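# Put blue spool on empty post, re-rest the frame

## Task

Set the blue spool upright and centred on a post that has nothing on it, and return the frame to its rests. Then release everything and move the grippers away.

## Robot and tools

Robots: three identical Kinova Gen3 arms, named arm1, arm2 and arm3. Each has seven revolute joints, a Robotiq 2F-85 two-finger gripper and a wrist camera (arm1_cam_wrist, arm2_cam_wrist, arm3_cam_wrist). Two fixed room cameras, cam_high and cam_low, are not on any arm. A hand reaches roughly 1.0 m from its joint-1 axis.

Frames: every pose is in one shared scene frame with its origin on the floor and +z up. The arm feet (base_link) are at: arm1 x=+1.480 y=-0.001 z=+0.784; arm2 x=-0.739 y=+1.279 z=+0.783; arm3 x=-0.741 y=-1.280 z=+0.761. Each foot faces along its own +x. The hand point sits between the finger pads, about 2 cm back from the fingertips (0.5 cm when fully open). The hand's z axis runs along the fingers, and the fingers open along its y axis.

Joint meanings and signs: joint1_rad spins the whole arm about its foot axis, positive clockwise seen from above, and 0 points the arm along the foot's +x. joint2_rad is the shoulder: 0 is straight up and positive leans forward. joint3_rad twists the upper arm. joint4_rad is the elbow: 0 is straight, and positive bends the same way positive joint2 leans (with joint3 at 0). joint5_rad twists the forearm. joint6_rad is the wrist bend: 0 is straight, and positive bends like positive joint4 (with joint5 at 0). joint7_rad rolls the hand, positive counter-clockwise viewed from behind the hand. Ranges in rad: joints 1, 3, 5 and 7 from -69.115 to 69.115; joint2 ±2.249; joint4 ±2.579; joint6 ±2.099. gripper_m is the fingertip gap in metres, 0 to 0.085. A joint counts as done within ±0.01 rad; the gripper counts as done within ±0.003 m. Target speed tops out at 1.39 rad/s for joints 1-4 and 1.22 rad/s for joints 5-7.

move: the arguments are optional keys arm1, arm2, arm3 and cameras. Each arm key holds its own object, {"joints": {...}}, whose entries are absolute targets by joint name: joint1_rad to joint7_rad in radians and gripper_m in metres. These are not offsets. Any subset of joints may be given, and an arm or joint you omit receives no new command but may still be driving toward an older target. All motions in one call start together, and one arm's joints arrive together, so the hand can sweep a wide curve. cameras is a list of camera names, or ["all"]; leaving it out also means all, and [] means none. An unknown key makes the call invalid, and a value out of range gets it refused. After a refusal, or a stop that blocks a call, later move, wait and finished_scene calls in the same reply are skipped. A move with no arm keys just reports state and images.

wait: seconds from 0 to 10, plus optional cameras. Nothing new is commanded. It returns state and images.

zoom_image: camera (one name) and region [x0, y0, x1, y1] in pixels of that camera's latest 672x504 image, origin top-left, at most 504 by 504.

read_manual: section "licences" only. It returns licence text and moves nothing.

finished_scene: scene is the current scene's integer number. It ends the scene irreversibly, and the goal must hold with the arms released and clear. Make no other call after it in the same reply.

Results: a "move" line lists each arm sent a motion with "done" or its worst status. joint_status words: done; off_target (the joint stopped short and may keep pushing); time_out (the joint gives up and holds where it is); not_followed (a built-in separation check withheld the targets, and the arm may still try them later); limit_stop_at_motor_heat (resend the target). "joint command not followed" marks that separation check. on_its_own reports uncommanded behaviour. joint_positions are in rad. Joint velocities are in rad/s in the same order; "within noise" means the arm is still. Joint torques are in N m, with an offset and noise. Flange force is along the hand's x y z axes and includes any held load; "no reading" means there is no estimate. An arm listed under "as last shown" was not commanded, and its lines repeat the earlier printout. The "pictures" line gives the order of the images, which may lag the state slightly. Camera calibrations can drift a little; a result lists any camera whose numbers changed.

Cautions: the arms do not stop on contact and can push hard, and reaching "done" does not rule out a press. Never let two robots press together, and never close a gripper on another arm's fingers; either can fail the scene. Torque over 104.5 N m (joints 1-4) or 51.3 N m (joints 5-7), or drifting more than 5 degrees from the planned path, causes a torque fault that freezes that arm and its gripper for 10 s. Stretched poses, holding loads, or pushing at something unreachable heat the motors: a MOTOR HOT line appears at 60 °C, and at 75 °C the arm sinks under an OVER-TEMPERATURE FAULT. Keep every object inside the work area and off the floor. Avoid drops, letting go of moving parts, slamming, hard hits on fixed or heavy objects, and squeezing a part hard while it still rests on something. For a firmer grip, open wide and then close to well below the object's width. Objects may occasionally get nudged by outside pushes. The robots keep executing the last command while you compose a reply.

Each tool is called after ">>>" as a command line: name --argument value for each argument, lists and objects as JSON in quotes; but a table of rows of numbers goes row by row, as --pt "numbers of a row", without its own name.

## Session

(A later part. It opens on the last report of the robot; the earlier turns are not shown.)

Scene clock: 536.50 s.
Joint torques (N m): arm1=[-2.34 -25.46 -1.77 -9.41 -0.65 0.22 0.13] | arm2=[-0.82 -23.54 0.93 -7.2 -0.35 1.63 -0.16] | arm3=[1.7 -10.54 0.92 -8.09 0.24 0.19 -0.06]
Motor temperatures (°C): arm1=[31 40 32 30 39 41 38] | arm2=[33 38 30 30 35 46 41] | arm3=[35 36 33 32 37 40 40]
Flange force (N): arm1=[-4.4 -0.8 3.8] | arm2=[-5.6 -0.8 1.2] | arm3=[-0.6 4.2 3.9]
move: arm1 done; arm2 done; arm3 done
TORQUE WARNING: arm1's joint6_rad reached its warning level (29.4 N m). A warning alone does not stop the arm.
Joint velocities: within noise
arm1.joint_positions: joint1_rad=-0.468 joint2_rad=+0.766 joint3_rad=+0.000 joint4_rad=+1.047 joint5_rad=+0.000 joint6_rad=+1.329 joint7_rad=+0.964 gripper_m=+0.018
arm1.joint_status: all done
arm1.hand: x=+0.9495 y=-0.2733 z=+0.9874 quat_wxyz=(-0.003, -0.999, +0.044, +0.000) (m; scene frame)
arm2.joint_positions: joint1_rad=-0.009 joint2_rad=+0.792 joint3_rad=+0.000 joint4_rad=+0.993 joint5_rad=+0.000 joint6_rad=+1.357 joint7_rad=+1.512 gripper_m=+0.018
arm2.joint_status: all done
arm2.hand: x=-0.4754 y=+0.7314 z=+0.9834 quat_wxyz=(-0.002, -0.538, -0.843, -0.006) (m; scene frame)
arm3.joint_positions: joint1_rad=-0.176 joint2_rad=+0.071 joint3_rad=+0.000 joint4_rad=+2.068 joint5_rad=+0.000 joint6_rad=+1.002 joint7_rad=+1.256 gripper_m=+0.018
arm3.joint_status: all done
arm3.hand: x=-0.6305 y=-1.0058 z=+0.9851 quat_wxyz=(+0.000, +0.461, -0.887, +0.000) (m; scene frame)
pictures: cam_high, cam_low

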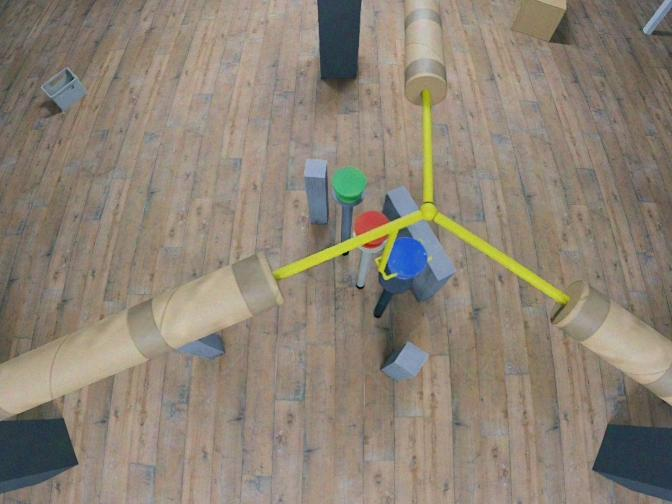

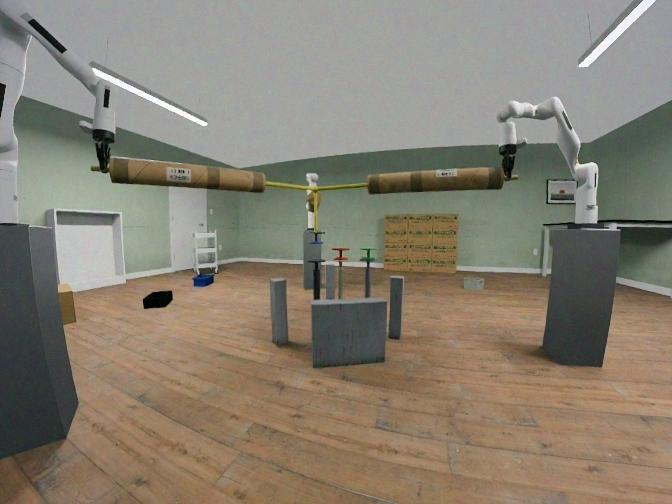

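>>> move --cameras '["cam_high","cam_low"]'

>>> zoom_image --camera "cam_high" --region '[340, 190, 440, 295]'

>>> zoom_image --camera "cam_low" --region '[290, 215, 360, 285]'

Scene clock: 564.33 s.
Joint torques (N m): arm1=[-1.99 -25.59 -1.49 -9.79 -0.49 -0.16 0.13] | arm2=[-1.04 -23.59 0.8 -7.29 -0.5 1.57 -0.19] | arm3=[1.84 -10.59 1.06 -8.29 0.41 0.08 -0.06]
Motor temperatures (°C): arm1=[31 41 32 30 39 41 38] | arm2=[33 37 30 30 35 46 41] | arm3=[35 35 33 32 36 40 40]
Flange force (N): arm1=[-3.5 -0.7 3.6] | arm2=[-5.4 -1.2 1.3] | arm3=[-0.1 4.6 4.0]
Joint velocities: within noise
arm1.joint_positions: joint1_rad=-0.468 joint2_rad=+0.766 joint3_rad=+0.000 joint4_rad=+1.047 joint5_rad=+0.000 joint6_rad=+1.329 joint7_rad=+0.964 gripper_m=+0.018
arm1.joint_status: all done
arm1.hand: x=+0.9494 y=-0.2733 z=+0.9875 quat_wxyz=(-0.003, -0.999, +0.044, +0.000) (m; scene frame)
arm2.joint_positions: joint1_rad=-0.009 joint2_rad=+0.792 joint3_rad=+0.000 joint4_rad=+0.993 joint5_rad=+0.000 joint6_rad=+1.357 joint7_rad=+1.512 gripper_m=+0.018
arm2.joint_status: all done
arm2.hand: x=-0.4754 y=+0.7314 z=+0.9833 quat_wxyz=(-0.001, -0.538, -0.843, -0.006) (m; scene frame)
arm3.joint_positions: joint1_rad=-0.176 joint2_rad=+0.071 joint3_rad=+0.000 joint4_rad=+2.068 joint5_rad=+0.000 joint6_rad=+1.002 joint7_rad=+1.256 gripper_m=+0.018
arm3.joint_status: all done
arm3.hand: x=-0.6304 y=-1.0057 z=+0.9852 quat_wxyz=(+0.000, +0.461, -0.887, +0.000) (m; scene frame)
pictures: cam_high, cam_low

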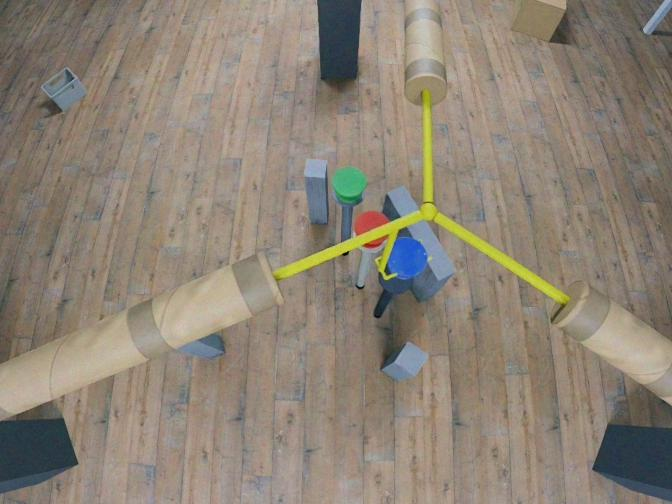

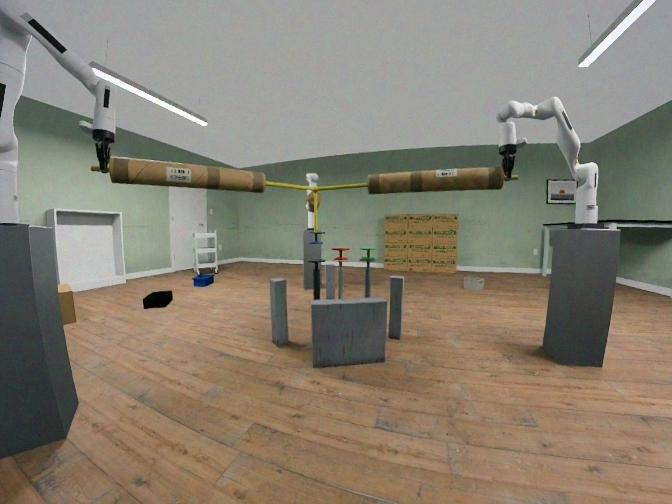

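Scaled by 4.800 from the camera's 672x504 image, which has a finer 960x720 frame.

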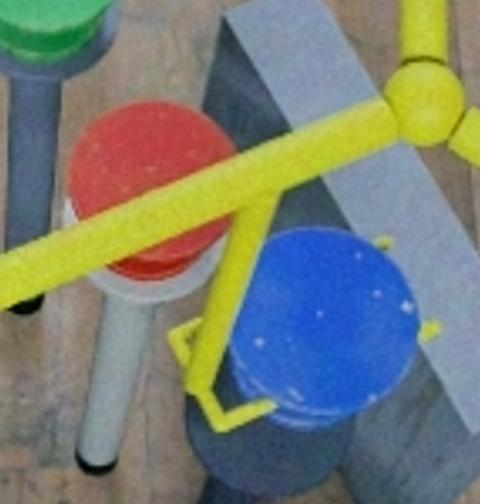

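Scaled by 7.200 from the camera's 672x504 image, which has a finer 960x720 frame.

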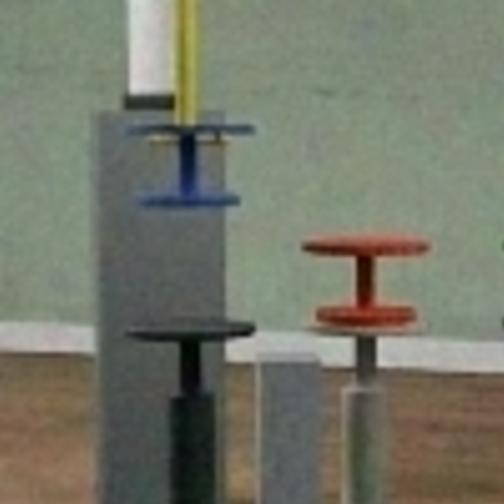

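>>> move --arm1 '{"joints":{"joint1_rad":-0.4675,"joint2_rad":0.8053,"joint4_rad":1.1346,"joint6_rad":1.2017,"joint7_rad":0.9636}}' --arm2 '{"joints":{"joint1_rad":-0.0083,"joint2_rad":0.8305,"joint4_rad":1.0811,"joint6_rad":1.2300,"joint7_rad":1.5131}}' --arm3 '{"joints":{"joint1_rad":-0.1762,"joint2_rad":0.1567,"joint4_rad":2.1677,"joint6_rad":0.8171,"joint7_rad":1.2562}}' --cameras '[]'

>>> move --arm1 '{"joints":{"joint1_rad":-0.4672,"joint2_rad":0.8413,"joint4_rad":1.1815,"joint6_rad":1.1188,"joint7_rad":0.9639}}' --arm2 '{"joints":{"joint1_rad":-0.0075,"joint2_rad":0.8655,"joint4_rad":1.1281,"joint6_rad":1.1479,"joint7_rad":1.5139}}' --arm3 '{"joints":{"joint1_rad":-0.1762,"joint2_rad":0.2319,"joint4_rad":2.2276,"joint6_rad":0.6821,"joint7_rad":1.2562}}' --cameras '["cam_high","cam_low"]'

>>> zoom_image --camera "cam_high" --region '[340, 190, 440, 295]'

>>> zoom_image --camera "cam_low" --region '[290, 225, 360, 285]'

Scene clock: 592.83 s.
Joint torques (N m): arm1=[-2.19 -25.97 -1.71 -9.93 -0.58 -0.51 0.04] | arm2=[-1.33 -23.3 0.59 -6.11 -0.71 2.15 -0.12] | arm3=[2.27 -11.14 1.57 -6.66 0.63 0.17 -0.05]
Motor temperatures (°C): arm1=[31 42 32 30 39 41 38] | arm2=[33 37 30 30 35 46 41] | arm3=[35 34 33 32 36 40 40]
Flange force (N): arm1=[-2.5 -1.9 4.0] | arm2=[-6.6 -1.6 1.4] | arm3=[-0.4 6.5 3.5]
move: arm1 done; arm2 done; arm3 done
Joint velocities: within noise
arm1.joint_positions: joint1_rad=-0.467 joint2_rad=+0.805 joint3_rad=+0.000 joint4_rad=+1.135 joint5_rad=+0.000 joint6_rad=+1.202 joint7_rad=+0.964 gripper_m=+0.018
arm1.joint_status: all done
arm1.hand: x=+0.9495 y=-0.2733 z=+0.9376 quat_wxyz=(-0.003, -0.999, +0.045, +0.000) (m; scene frame)
arm2.joint_positions: joint1_rad=-0.008 joint2_rad=+0.830 joint3_rad=+0.000 joint4_rad=+1.081 joint5_rad=+0.000 joint6_rad=+1.230 joint7_rad=+1.513 gripper_m=+0.018
arm2.joint_status: all done
arm2.hand: x=-0.4752 y=+0.7314 z=+0.9333 quat_wxyz=(-0.002, -0.538, -0.843, -0.006) (m; scene frame)
arm3.joint_positions: joint1_rad=-0.176 joint2_rad=+0.157 joint3_rad=+0.000 joint4_rad=+2.168 joint5_rad=+0.000 joint6_rad=+0.817 joint7_rad=+1.256 gripper_m=+0.018
arm3.joint_status: all done
arm3.hand: x=-0.6304 y=-1.0057 z=+0.9352 quat_wxyz=(+0.000, +0.461, -0.887, +0.000) (m; scene frame)
pictures: none
No camera images: "cameras" was empty.

Scene clock: 593.77 s.
Joint torques (N m): arm1=[-2.8 -26.39 -2.29 -9.94 -0.82 -0.73 0.09] | arm2=[-1.16 -23.13 0.81 -5.15 -0.55 2.45 -0.17] | arm3=[2.57 -11.82 1.9 -5.94 0.67 -0.05 -0.09]
Motor temperatures (°C): arm1=[31 42 32 30 39 41 38] | arm2=[33 37 30 30 35 46 41] | arm3=[35 34 33 32 36 40 40]
Flange force (N): arm1=[-2.5 -3.0 4.2] | arm2=[-8.1 -1.4 1.3] | arm3=[0.4 7.5 3.6]
move: arm1 done; arm2 done; arm3 done
Joint velocities: within noise
arm1.joint_positions: joint1_rad=-0.467 joint2_rad=+0.841 joint3_rad=+0.000 joint4_rad=+1.181 joint5_rad=+0.000 joint6_rad=+1.119 joint7_rad=+0.964 gripper_m=+0.018
arm1.joint_status: all done
arm1.hand: x=+0.9494 y=-0.2733 z=+0.9026 quat_wxyz=(-0.003, -0.999, +0.045, +0.000) (m; scene frame)
arm2.joint_positions: joint1_rad=-0.007 joint2_rad=+0.866 joint3_rad=+0.000 joint4_rad=+1.128 joint5_rad=+0.000 joint6_rad=+1.148 joint7_rad=+1.514 gripper_m=+0.018
arm2.joint_status: all done
arm2.hand: x=-0.4752 y=+0.7313 z=+0.8983 quat_wxyz=(-0.002, -0.538, -0.843, -0.006) (m; scene frame)
arm3.joint_positions: joint1_rad=-0.176 joint2_rad=+0.232 joint3_rad=+0.000 joint4_rad=+2.228 joint5_rad=+0.000 joint6_rad=+0.682 joint7_rad=+1.256 gripper_m=+0.018
arm3.joint_status: all done
arm3.hand: x=-0.6304 y=-1.0058 z=+0.9002 quat_wxyz=(+0.000, +0.461, -0.887, +0.000) (m; scene frame)
pictures: cam_high, cam_low

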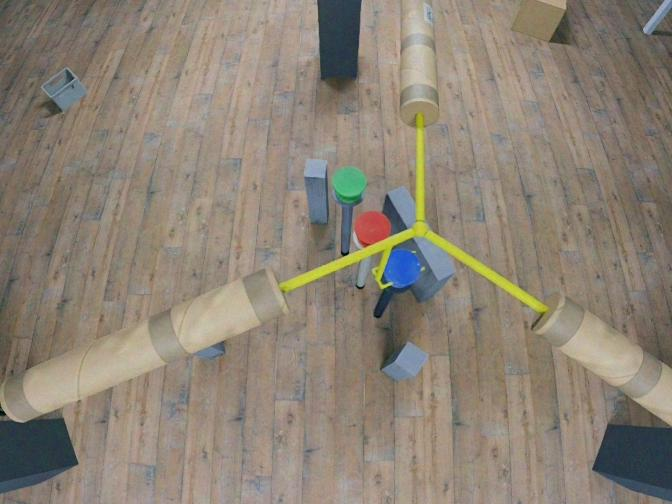

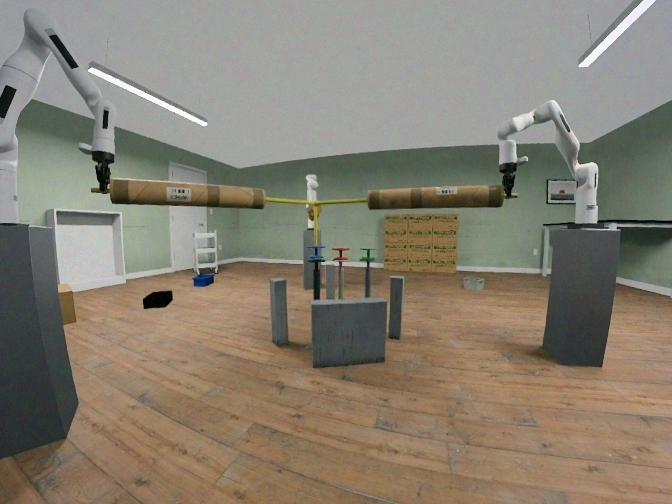

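Scaled by 4.800 from the camera's 672x504 image, which has a finer 960x720 frame.

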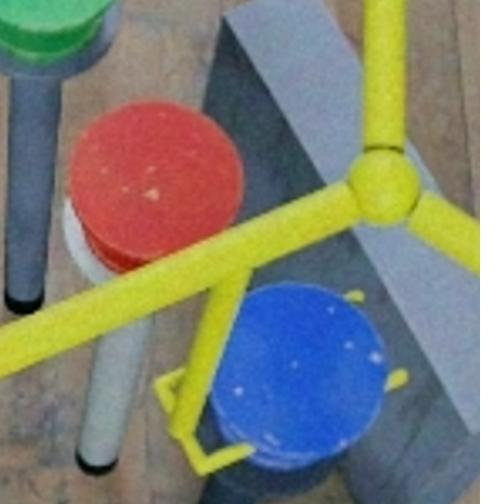

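Scaled by 7.200 from the camera's 672x504 image, which has a finer 960x720 frame.

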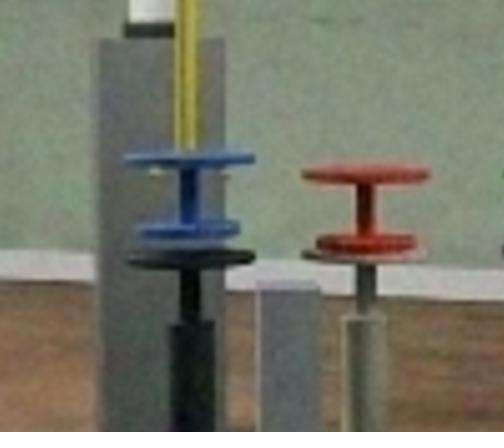

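>>> move --arm1 '{"joints":{"joint1_rad":-0.4662,"joint2_rad":0.8515,"joint4_rad":1.2134,"joint6_rad":1.0767,"joint7_rad":0.9649}}' --arm2 '{"joints":{"joint1_rad":-0.0124,"joint2_rad":0.8808,"joint4_rad":1.1484,"joint6_rad":1.1124,"joint7_rad":1.5090}}' --arm3 '{"joints":{"joint1_rad":-0.1701,"joint2_rad":0.2729,"joint4_rad":2.2424,"joint6_rad":0.6263,"joint7_rad":1.2623}}' --cameras '["cam_high","cam_low"]'

>>> zoom_image --camera "cam_high" --region '[340, 190, 440, 295]'

>>> zoom_image --camera "cam_low" --region '[290, 225, 360, 285]'

Scene clock: 624.40 s.
Joint torques (N m): arm1=[-3.34 -26.32 -2.75 -9.69 -1.05 -0.67 0.09] | arm2=[-0.64 -23.02 1.13 -4.67 -0.3 2.64 -0.13] | arm3=[2.67 -12.27 2.02 -5.68 0.65 -0.22 -0.02]
Motor temperatures (°C): arm1=[31 42 32 30 39 40 38] | arm2=[33 37 30 30 35 45 41] | arm3=[35 34 33 32 36 40 40]
Flange force (N): arm1=[-3.0 -3.7 4.3] | arm2=[-8.8 -0.4 1.4] | arm3=[0.8 8.0 3.4]
move: arm1 done; arm2 done; arm3 done
Joint velocities: within noise
arm1.joint_positions: joint1_rad=-0.466 joint2_rad=+0.852 joint3_rad=+0.000 joint4_rad=+1.213 joint5_rad=+0.000 joint6_rad=+1.077 joint7_rad=+0.965 gripper_m=+0.018
arm1.joint_status: all done
arm1.hand: x=+0.9519 y=-0.2712 z=+0.8876 quat_wxyz=(-0.003, -0.999, +0.045, +0.000) (m; scene frame)
arm2.joint_positions: joint1_rad=-0.012 joint2_rad=+0.881 joint3_rad=+0.000 joint4_rad=+1.148 joint5_rad=+0.000 joint6_rad=+1.112 joint7_rad=+1.509 gripper_m=+0.018
arm2.joint_status: all done
arm2.hand: x=-0.4727 y=+0.7334 z=+0.8833 quat_wxyz=(-0.001, -0.538, -0.843, -0.006) (m; scene frame)
arm3.joint_positions: joint1_rad=-0.170 joint2_rad=+0.273 joint3_rad=+0.000 joint4_rad=+2.242 joint5_rad=+0.000 joint6_rad=+0.626 joint7_rad=+1.262 gripper_m=+0.018
arm3.joint_status: all done
arm3.hand: x=-0.6279 y=-1.0038 z=+0.8852 quat_wxyz=(+0.000, +0.461, -0.887, +0.000) (m; scene frame)
pictures: cam_high, cam_low

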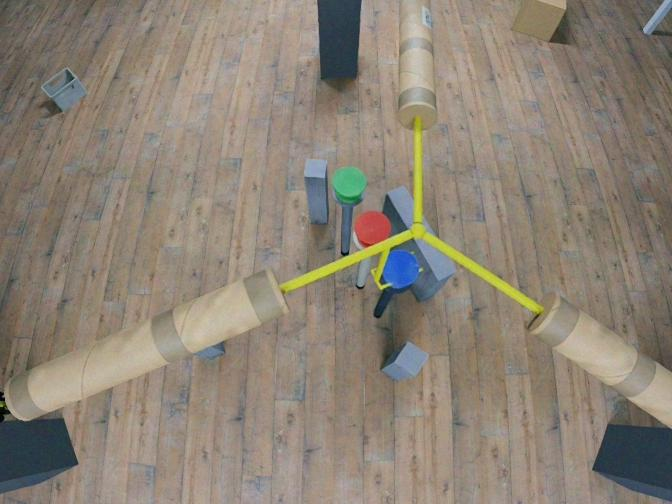

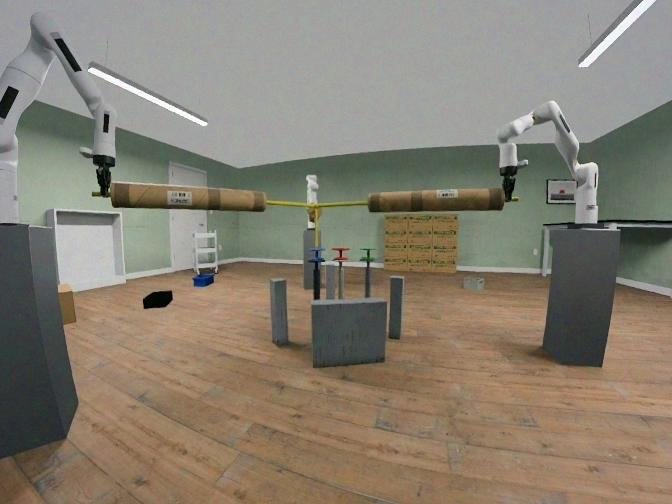

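Scaled by 4.800 from the camera's 672x504 image, which has a finer 960x720 frame.

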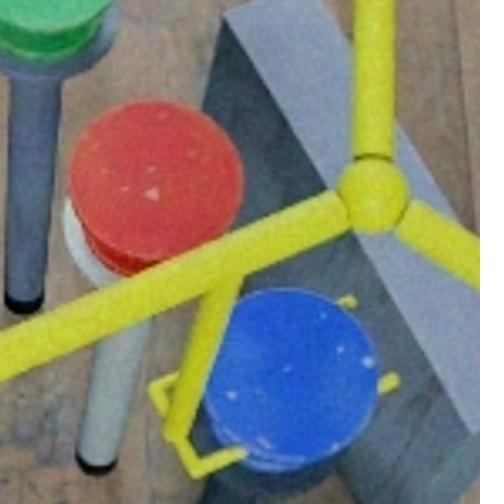

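Scaled by 7.200 from the camera's 672x504 image, which has a finer 960x720 frame.

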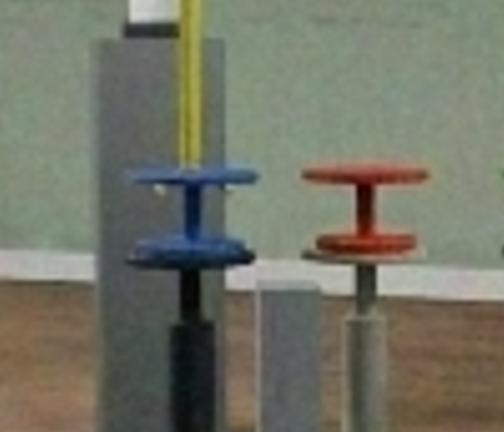

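>>> zoom_image --camera "cam_low" --region '[302, 240, 332, 270]'

>>> zoom_image --camera "cam_high" --region '[370, 240, 435, 305]'

Scaled by 16.800 from the camera's 672x504 image, which has a finer 960x720 frame.

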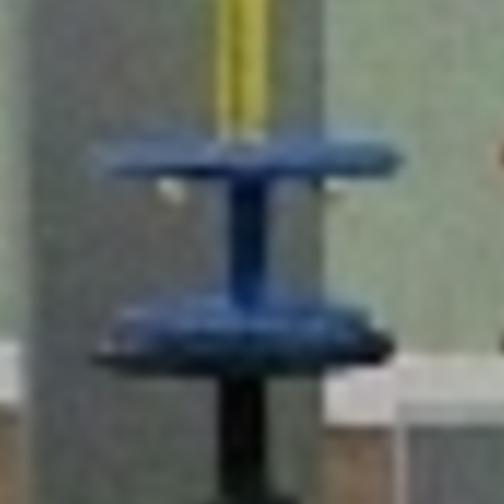

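Scaled by 7.754 from the camera's 672x504 image, which has a finer 960x720 frame.

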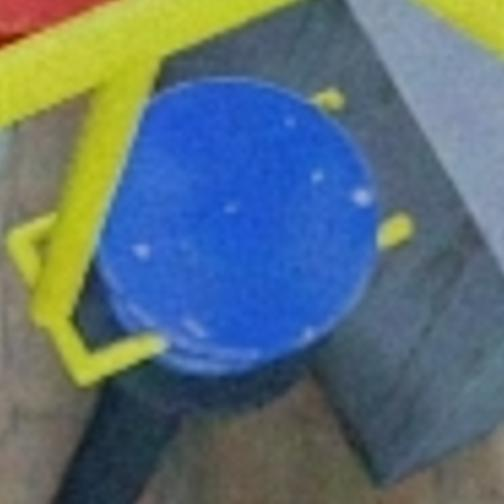

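>>> wait --seconds 0.5 --cameras '["cam_high","cam_low"]'

>>> zoom_image --camera "cam_low" --region '[302, 240, 332, 270]'

>>> zoom_image --camera "cam_high" --region '[370, 240, 435, 305]'

Scene clock: 639.73 s.
Joint torques (N m): arm1=[-3.31 -26.34 -2.73 -9.65 -1.03 -0.66 0.09] | arm2=[-0.67 -22.93 1.17 -4.57 -0.32 2.62 -0.16] | arm3=[2.6 -12.26 2.08 -5.63 0.61 -0.16 -0.09]
Motor temperatures (°C): arm1=[31 43 32 30 38 40 38] | arm2=[33 37 30 30 35 45 41] | arm3=[35 34 33 32 36 40 40]
Flange force (N): arm1=[-3.2 -3.6 4.3] | arm2=[-9.1 -0.5 1.1] | arm3=[0.7 7.6 3.5]
Joint velocities: within noise
arm1.joint_positions: joint1_rad=-0.466 joint2_rad=+0.852 joint3_rad=+0.000 joint4_rad=+1.213 joint5_rad=+0.000 joint6_rad=+1.077 joint7_rad=+0.965 gripper_m=+0.018
arm1.joint_status: all done
arm1.hand: x=+0.9519 y=-0.2712 z=+0.8876 quat_wxyz=(-0.003, -0.999, +0.045, +0.000) (m; scene frame)
arm2.joint_positions: joint1_rad=-0.012 joint2_rad=+0.881 joint3_rad=+0.000 joint4_rad=+1.148 joint5_rad=+0.000 joint6_rad=+1.112 joint7_rad=+1.509 gripper_m=+0.018
arm2.joint_status: all done
arm2.hand: x=-0.4727 y=+0.7334 z=+0.8833 quat_wxyz=(-0.001, -0.538, -0.843, -0.006) (m; scene frame)
arm3.joint_positions: joint1_rad=-0.170 joint2_rad=+0.273 joint3_rad=+0.000 joint4_rad=+2.242 joint5_rad=+0.000 joint6_rad=+0.626 joint7_rad=+1.262 gripper_m=+0.018
arm3.joint_status: all done
arm3.hand: x=-0.6279 y=-1.0038 z=+0.8852 quat_wxyz=(+0.000, +0.461, -0.887, +0.000) (m; scene frame)
wait: 0.50 s; at rest from the start
pictures: cam_high, cam_low

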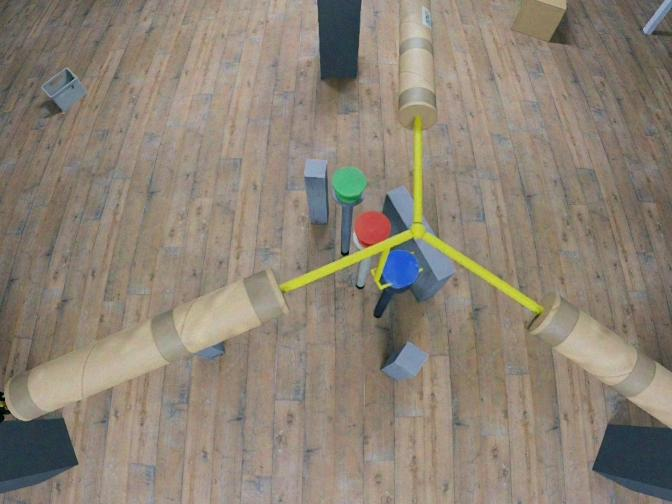

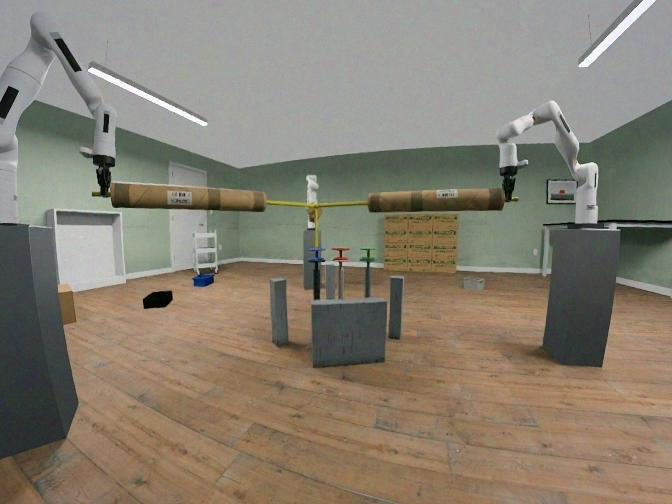

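Scaled by 16.800 from the camera's 672x504 image, which has a finer 960x720 frame.

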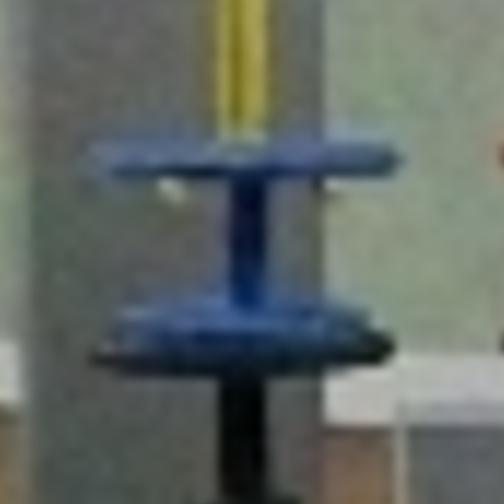

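Scaled by 7.754 from the camera's 672x504 image, which has a finer 960x720 frame.

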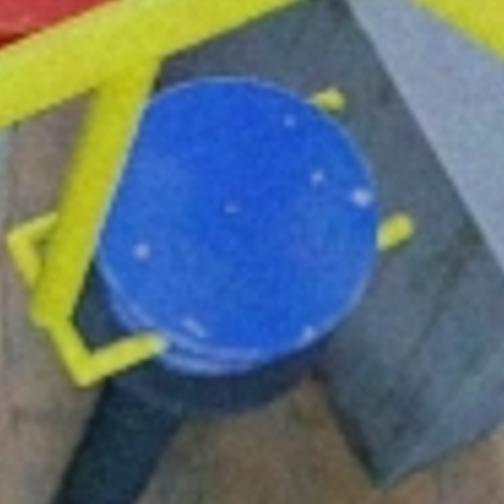

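>>> move --arm1 '{"joints":{"joint1_rad":-0.4662,"joint2_rad":0.8590,"joint4_rad":1.2190,"joint6_rad":1.0636,"joint7_rad":0.9649}}' --arm2 '{"joints":{"joint1_rad":-0.0123,"joint2_rad":0.8881,"joint4_rad":1.1540,"joint6_rad":1.0995,"joint7_rad":1.5091}}' --arm3 '{"joints":{"joint1_rad":-0.1701,"joint2_rad":0.2878,"joint4_rad":2.2508,"joint6_rad":0.6030,"joint7_rad":1.2623}}' --cameras '["cam_high","cam_low"]'

>>> zoom_image --camera "cam_low" --region '[302, 240, 352, 270]'

>>> zoom_image --camera "cam_high" --region '[340, 205, 435, 300]'

Scene clock: 650.60 s.
Joint torques (N m): arm1=[-2.52 -26.59 -2.04 -10.47 -0.62 -1.35 0.07] | arm2=[-1.14 -22.99 0.71 -5.05 -0.52 2.23 -0.11] | arm3=[2.88 -12.49 2.29 -6.07 0.85 -0.52 -0.08]
Motor temperatures (°C): arm1=[31 43 32 30 38 40 38] | arm2=[33 36 30 30 35 45 41] | arm3=[35 33 33 32 36 40 40]
Flange force (N): arm1=[-0.7 -3.5 3.9] | arm2=[-7.5 -1.2 0.9] | arm3=[2.1 8.3 3.3]
move: arm1 done; arm2 done; arm3 done
Joint velocities: within noise
arm1.joint_positions: joint1_rad=-0.466 joint2_rad=+0.859 joint3_rad=+0.000 joint4_rad=+1.219 joint5_rad=+0.000 joint6_rad=+1.064 joint7_rad=+0.965 gripper_m=+0.018
arm1.joint_status: all done
arm1.hand: x=+0.9519 y=-0.2713 z=+0.8816 quat_wxyz=(-0.003, -0.999, +0.045, +0.000) (m; scene frame)
arm2.joint_positions: joint1_rad=-0.012 joint2_rad=+0.888 joint3_rad=+0.000 joint4_rad=+1.154 joint5_rad=+0.000 joint6_rad=+1.099 joint7_rad=+1.509 gripper_m=+0.018
arm2.joint_status: all done
arm2.hand: x=-0.4727 y=+0.7333 z=+0.8773 quat_wxyz=(-0.001, -0.538, -0.843, -0.006) (m; scene frame)
arm3.joint_positions: joint1_rad=-0.170 joint2_rad=+0.288 joint3_rad=+0.000 joint4_rad=+2.251 joint5_rad=+0.000 joint6_rad=+0.603 joint7_rad=+1.262 gripper_m=+0.018
arm3.joint_status: all done
arm3.hand: x=-0.6278 y=-1.0038 z=+0.8792 quat_wxyz=(+0.000, +0.461, -0.887, +0.000) (m; scene frame)
pictures: cam_high, cam_low

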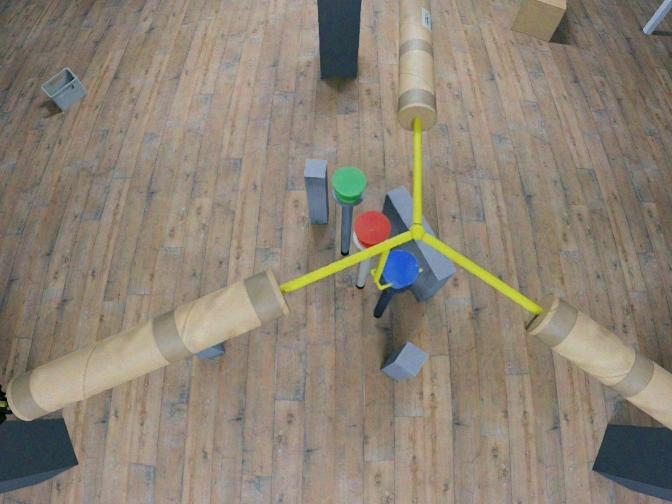

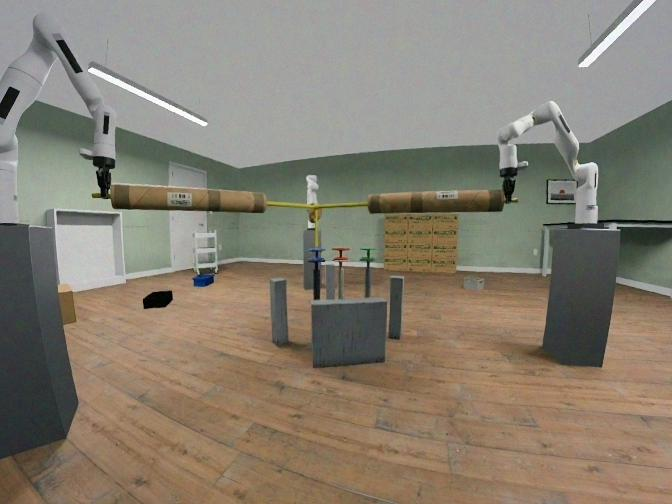

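Scaled by 10.080 from the camera's 672x504 image, which has a finer 960x720 frame.

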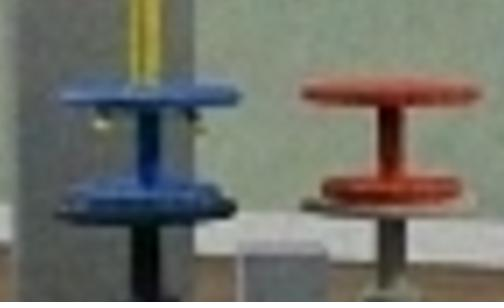

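Scaled by 5.305 from the camera's 672x504 image, which has a finer 960x720 frame.

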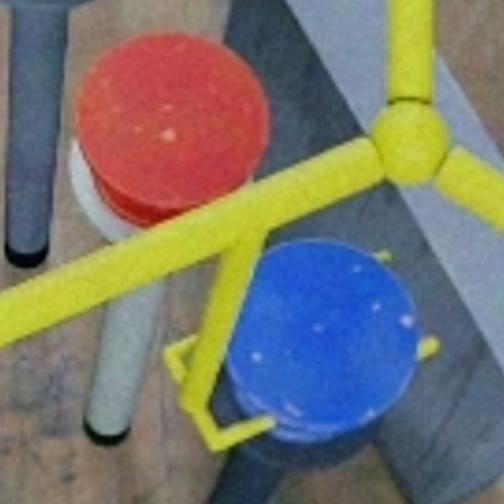

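>>> zoom_image --camera "cam_high" --region '[375, 240, 430, 300]'

>>> zoom_image --camera "cam_high" --region '[345, 200, 400, 260]'

Scaled by 8.400 from the camera's 672x504 image, which has a finer 960x720 frame.

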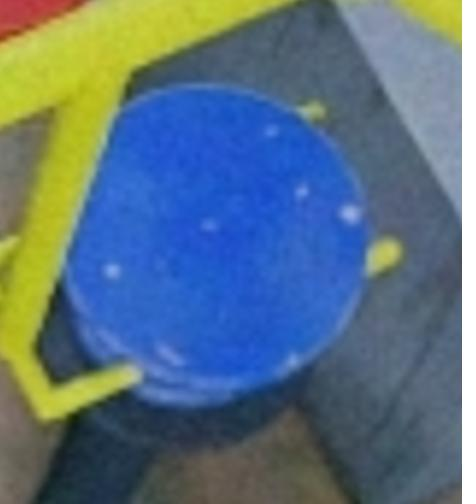

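Scaled by 8.400 from the camera's 672x504 image, which has a finer 960x720 frame.

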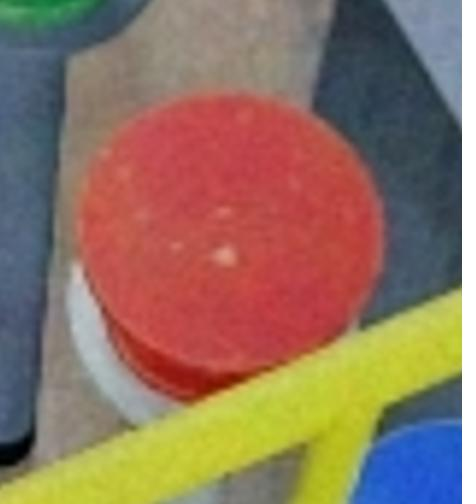

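>>> move --arm1 '{"joints":{"joint1_rad":-0.4662,"joint2_rad":0.8515,"joint4_rad":1.2134,"joint6_rad":1.0767,"joint7_rad":0.9649}}' --arm2 '{"joints":{"joint1_rad":-0.0124,"joint2_rad":0.8808,"joint4_rad":1.1484,"joint6_rad":1.1124,"joint7_rad":1.5090}}' --arm3 '{"joints":{"joint1_rad":-0.1701,"joint2_rad":0.2729,"joint4_rad":2.2424,"joint6_rad":0.6263,"joint7_rad":1.2623}}' --cameras '[]'

>>> move --arm1 '{"joints":{"joint1_rad":-0.4617,"joint2_rad":0.8509,"joint4_rad":1.2146,"joint6_rad":1.0761,"joint7_rad":0.9694}}' --arm2 '{"joints":{"joint1_rad":-0.0129,"joint2_rad":0.8745,"joint4_rad":1.1619,"joint6_rad":1.1052,"joint7_rad":1.5085}}' --arm3 '{"joints":{"joint1_rad":-0.1758,"joint2_rad":0.2764,"joint4_rad":2.2368,"joint6_rad":0.6284,"joint7_rad":1.2566}}' --cameras '["cam_high","cam_low"]'

>>> zoom_image --camera "cam_low" --region '[302, 240, 352, 270]'

>>> zoom_image --camera "cam_high" --region '[375, 240, 430, 300]'

Scene clock: 693.97 s.
Joint torques (N m): arm1=[-2.97 -26.18 -2.42 -9.29 -0.86 -0.4 0.05] | arm2=[-0.78 -23.13 1.02 -5.05 -0.39 2.28 -0.11] | arm3=[2.44 -12.32 1.72 -5.55 0.44 -0.05 -0.08]
Motor temperatures (°C): arm1=[31 43 32 30 38 40 38] | arm2=[33 36 30 29 35 45 41] | arm3=[35 33 33 32 36 39 40]
Flange force (N): arm1=[-3.5 -2.8 4.3] | arm2=[-8.1 -0.6 1.1] | arm3=[0.3 7.2 4.0]
move: arm1 done; arm2 done; arm3 done
Joint velocities: within noise
arm1.joint_positions: joint1_rad=-0.466 joint2_rad=+0.852 joint3_rad=+0.000 joint4_rad=+1.213 joint5_rad=+0.000 joint6_rad=+1.077 joint7_rad=+0.965 gripper_m=+0.018
arm1.joint_status: all done
arm1.hand: x=+0.9519 y=-0.2712 z=+0.8876 quat_wxyz=(-0.003, -0.999, +0.045, +0.000) (m; scene frame)
arm2.joint_positions: joint1_rad=-0.012 joint2_rad=+0.881 joint3_rad=+0.000 joint4_rad=+1.148 joint5_rad=+0.000 joint6_rad=+1.112 joint7_rad=+1.509 gripper_m=+0.018
arm2.joint_status: all done
arm2.hand: x=-0.4727 y=+0.7333 z=+0.8833 quat_wxyz=(-0.001, -0.538, -0.843, -0.006) (m; scene frame)
arm3.joint_positions: joint1_rad=-0.170 joint2_rad=+0.273 joint3_rad=+0.000 joint4_rad=+2.242 joint5_rad=+0.000 joint6_rad=+0.626 joint7_rad=+1.262 gripper_m=+0.018
arm3.joint_status: all done
arm3.hand: x=-0.6279 y=-1.0038 z=+0.8852 quat_wxyz=(+0.000, +0.461, -0.887, +0.000) (m; scene frame)
pictures: none
No camera images: "cameras" was empty.

Scene clock: 694.53 s.
Joint torques (N m): arm1=[-3.3 -26.39 -2.74 -9.85 -1.05 -0.79 0.04] | arm2=[-0.79 -22.69 0.98 -4.32 -0.41 2.79 -0.17] | arm3=[2.67 -12.35 2.12 -5.55 0.7 -0.13 -0.06]
Motor temperatures (°C): arm1=[31 43 32 30 38 40 38] | arm2=[33 36 30 29 35 45 41] | arm3=[35 33 33 32 36 39 40]
Flange force (N): arm1=[-2.8 -3.9 4.3] | arm2=[-9.4 -0.7 1.2] | arm3=[0.6 8.0 3.5]
move: arm1 done; arm2 done; arm3 done
Joint velocities: within noise
arm1.joint_positions: joint1_rad=-0.462 joint2_rad=+0.851 joint3_rad=+0.000 joint4_rad=+1.215 joint5_rad=+0.000 joint6_rad=+1.076 joint7_rad=+0.969 gripper_m=+0.018
arm1.joint_status: all done
arm1.hand: x=+0.9509 y=-0.2687 z=+0.8876 quat_wxyz=(-0.003, -0.999, +0.045, +0.000) (m; scene frame)
arm2.joint_positions: joint1_rad=-0.013 joint2_rad=+0.874 joint3_rad=+0.000 joint4_rad=+1.162 joint5_rad=+0.000 joint6_rad=+1.105 joint7_rad=+1.509 gripper_m=+0.018
arm2.joint_status: all done
arm2.hand: x=-0.4737 y=+0.7358 z=+0.8833 quat_wxyz=(-0.002, -0.538, -0.843, -0.006) (m; scene frame)
arm3.joint_positions: joint1_rad=-0.176 joint2_rad=+0.276 joint3_rad=+0.000 joint4_rad=+2.237 joint5_rad=+0.000 joint6_rad=+0.628 joint7_rad=+1.257 gripper_m=+0.018
arm3.joint_status: all done
arm3.hand: x=-0.6289 y=-1.0013 z=+0.8852 quat_wxyz=(+0.000, +0.461, -0.887, +0.000) (m; scene frame)
pictures: cam_high, cam_low

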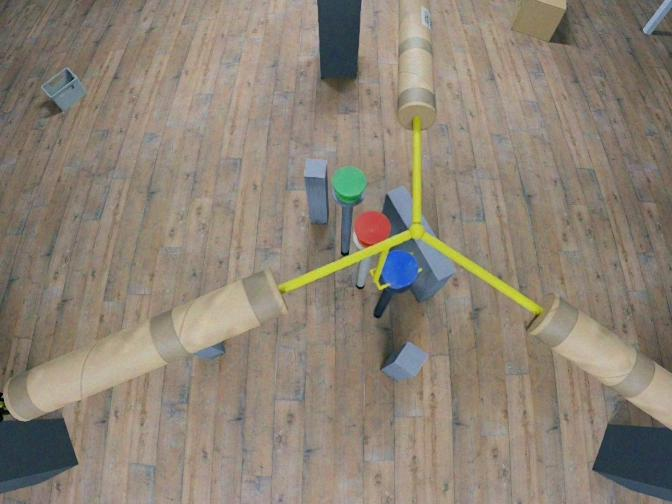

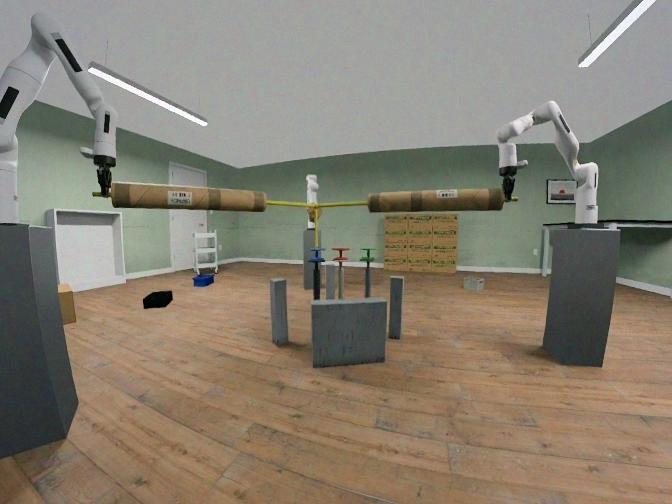

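Scaled by 10.080 from the camera's 672x504 image, which has a finer 960x720 frame.

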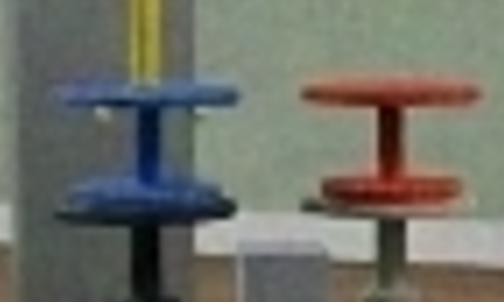

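Scaled by 8.400 from the camera's 672x504 image, which has a finer 960x720 frame.

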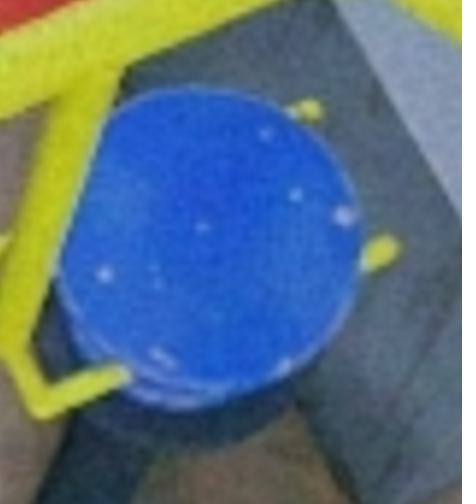

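>>> move --arm1 '{"joints":{"joint1_rad":-0.4617,"joint2_rad":0.8584,"joint4_rad":1.2202,"joint6_rad":1.0630,"joint7_rad":0.9694}}' --arm2 '{"joints":{"joint1_rad":-0.0128,"joint2_rad":0.8819,"joint4_rad":1.1675,"joint6_rad":1.0922,"joint7_rad":1.5086}}' --arm3 '{"joints":{"joint1_rad":-0.1758,"joint2_rad":0.2912,"joint4_rad":2.2452,"joint6_rad":0.6052,"joint7_rad":1.2566}}' --cameras '[]'

>>> move --arm1 '{"joints":{"joint1_rad":-0.4617,"joint2_rad":0.8672,"joint4_rad":1.2268,"joint6_rad":1.0476,"joint7_rad":0.9694}}' --arm2 '{"joints":{"joint1_rad":-0.0126,"joint2_rad":0.8904,"joint4_rad":1.1740,"joint6_rad":1.0772,"joint7_rad":1.5088}}' --arm3 '{"joints":{"joint1_rad":-0.1758,"joint2_rad":0.3089,"joint4_rad":2.2549,"joint6_rad":0.5778,"joint7_rad":1.2566}}' --cameras '[]'

>>> move --arm1 '{"joints":{"joint1_rad":-0.4617,"joint2_rad":0.8748,"joint4_rad":1.2325,"joint6_rad":1.0343,"joint7_rad":0.9694}}' --arm2 '{"joints":{"joint1_rad":-0.0124,"joint2_rad":0.8978,"joint4_rad":1.1796,"joint6_rad":1.0642,"joint7_rad":1.5090}}' --arm3 '{"joints":{"joint1_rad":-0.1758,"joint2_rad":0.3245,"joint4_rad":2.2628,"joint6_rad":0.5543,"joint7_rad":1.2566}}' --cameras '["cam_high","cam_low"]'

>>> zoom_image --camera "cam_low" --region '[302, 240, 352, 270]'

>>> zoom_image --camera "cam_high" --region '[375, 240, 430, 300]'

Scene clock: 717.60 s.
Joint torques (N m): arm1=[-2.73 -26.57 -2.19 -10.46 -0.7 -1.35 0.1] | arm2=[-1.1 -22.79 0.83 -4.84 -0.48 2.36 -0.13] | arm3=[3.09 -12.6 2.47 -6.05 0.8 -0.54 -0.11]
Motor temperatures (°C): arm1=[31 44 32 30 38 40 38] | arm2=[33 36 30 29 35 45 41] | arm3=[35 33 33 32 36 39 40]
Flange force (N): arm1=[-0.9 -3.8 3.9] | arm2=[-7.8 -1.2 1.0] | arm3=[2.2 8.8 3.3]
move: arm1 done; arm2 done; arm3 done
Joint velocities: within noise
arm1.joint_positions: joint1_rad=-0.462 joint2_rad=+0.858 joint3_rad=+0.000 joint4_rad=+1.220 joint5_rad=+0.000 joint6_rad=+1.063 joint7_rad=+0.969 gripper_m=+0.018
arm1.joint_status: all done
arm1.hand: x=+0.9509 y=-0.2688 z=+0.8816 quat_wxyz=(-0.003, -0.999, +0.045, +0.000) (m; scene frame)
arm2.joint_positions: joint1_rad=-0.013 joint2_rad=+0.882 joint3_rad=+0.000 joint4_rad=+1.167 joint5_rad=+0.000 joint6_rad=+1.092 joint7_rad=+1.509 gripper_m=+0.018
arm2.joint_status: all done
arm2.hand: x=-0.4737 y=+0.7358 z=+0.8773 quat_wxyz=(-0.001, -0.538, -0.843, -0.006) (m; scene frame)
arm3.joint_positions: joint1_rad=-0.176 joint2_rad=+0.291 joint3_rad=+0.000 joint4_rad=+2.245 joint5_rad=+0.000 joint6_rad=+0.605 joint7_rad=+1.257 gripper_m=+0.018
arm3.joint_status: all done
arm3.hand: x=-0.6289 y=-1.0013 z=+0.8792 quat_wxyz=(+0.000, +0.461, -0.887, +0.000) (m; scene frame)
pictures: none
No camera images: "cameras" was empty.

Scene clock: 718.23 s.
Joint torques (N m): arm1=[-2.9 -26.76 -2.35 -10.53 -0.76 -1.5 0.1] | arm2=[-0.92 -22.72 0.89 -4.49 -0.5 2.51 -0.13] | arm3=[3.07 -12.81 2.6 -5.89 0.82 -0.52 -0.06]
Motor temperatures (°C): arm1=[31 44 32 30 38 40 38] | arm2=[33 36 30 29 35 45 41] | arm3=[35 33 33 32 36 39 40]
Flange force (N): arm1=[-1.1 -4.0 3.8] | arm2=[-8.5 -0.9 1.0] | arm3=[2.4 9.0 3.6]
move: arm1 done; arm2 done; arm3 done
Joint velocities: within noise
arm1.joint_positions: joint1_rad=-0.462 joint2_rad=+0.867 joint3_rad=+0.000 joint4_rad=+1.227 joint5_rad=+0.000 joint6_rad=+1.048 joint7_rad=+0.969 gripper_m=+0.018
arm1.joint_status: all done
arm1.hand: x=+0.9508 y=-0.2689 z=+0.8746 quat_wxyz=(-0.003, -0.999, +0.045, +0.000) (m; scene frame)
arm2.joint_positions: joint1_rad=-0.013 joint2_rad=+0.890 joint3_rad=+0.000 joint4_rad=+1.174 joint5_rad=+0.000 joint6_rad=+1.077 joint7_rad=+1.509 gripper_m=+0.018
arm2.joint_status: all done
arm2.hand: x=-0.4737 y=+0.7357 z=+0.8703 quat_wxyz=(-0.001, -0.538, -0.843, -0.006) (m; scene frame)
arm3.joint_positions: joint1_rad=-0.176 joint2_rad=+0.309 joint3_rad=+0.000 joint4_rad=+2.255 joint5_rad=+0.000 joint6_rad=+0.578 joint7_rad=+1.257 gripper_m=+0.018
arm3.joint_status: all done
arm3.hand: x=-0.6289 y=-1.0013 z=+0.8722 quat_wxyz=(+0.000, +0.461, -0.887, +0.000) (m; scene frame)
pictures: none
No camera images: "cameras" was empty.

Scene clock: 718.83 s.
Joint torques (N m): arm1=[-2.9 -26.83 -2.34 -10.59 -0.77 -1.52 0.08] | arm2=[-1.03 -22.68 0.87 -4.32 -0.51 2.55 -0.12] | arm3=[3.29 -12.83 2.67 -5.55 0.81 -0.53 -0.1]
Motor temperatures (°C): arm1=[31 44 32 30 38 40 38] | arm2=[33 36 30 29 35 45 41] | arm3=[35 33 33 32 36 39 40]
Flange force (N): arm1=[-0.7 -4.3 3.9] | arm2=[-8.7 -1.1 1.0] | arm3=[2.3 9.6 3.1]
move: arm1 done; arm2 done; arm3 done
Joint velocities: within noise
arm1.joint_positions: joint1_rad=-0.462 joint2_rad=+0.875 joint3_rad=+0.000 joint4_rad=+1.233 joint5_rad=+0.000 joint6_rad=+1.034 joint7_rad=+0.969 gripper_m=+0.018
arm1.joint_status: all done
arm1.hand: x=+0.9509 y=-0.2688 z=+0.8685 quat_wxyz=(-0.003, -0.999, +0.045, +0.000) (m; scene frame)
arm2.joint_positions: joint1_rad=-0.012 joint2_rad=+0.898 joint3_rad=+0.000 joint4_rad=+1.180 joint5_rad=+0.000 joint6_rad=+1.064 joint7_rad=+1.509 gripper_m=+0.018
arm2.joint_status: all done
arm2.hand: x=-0.4738 y=+0.7357 z=+0.8643 quat_wxyz=(-0.001, -0.538, -0.843, -0.006) (m; scene frame)
arm3.joint_positions: joint1_rad=-0.176 joint2_rad=+0.324 joint3_rad=+0.000 joint4_rad=+2.263 joint5_rad=+0.000 joint6_rad=+0.554 joint7_rad=+1.257 gripper_m=+0.018
arm3.joint_status: all done
arm3.hand: x=-0.6289 y=-1.0013 z=+0.8662 quat_wxyz=(+0.000, +0.461, -0.887, +0.000) (m; scene frame)
pictures: cam_high, cam_low

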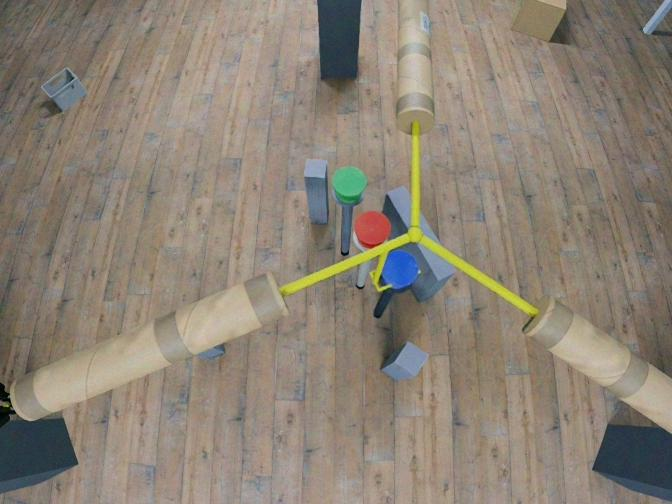

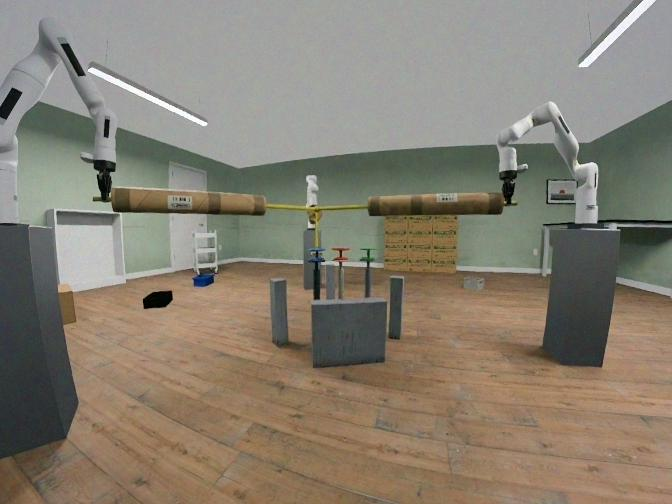

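Scaled by 10.080 from the camera's 672x504 image, which has a finer 960x720 frame.

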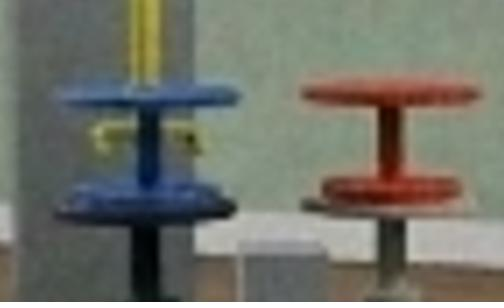

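Scaled by 8.400 from the camera's 672x504 image, which has a finer 960x720 frame.

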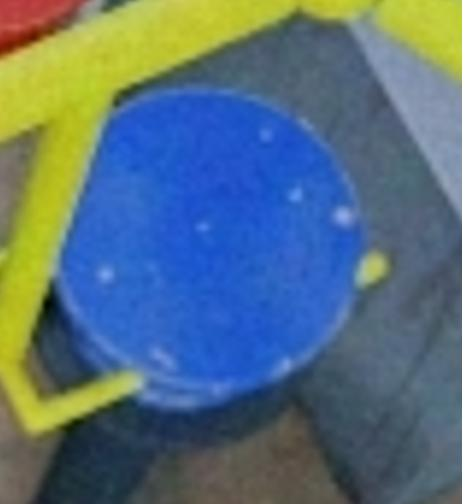

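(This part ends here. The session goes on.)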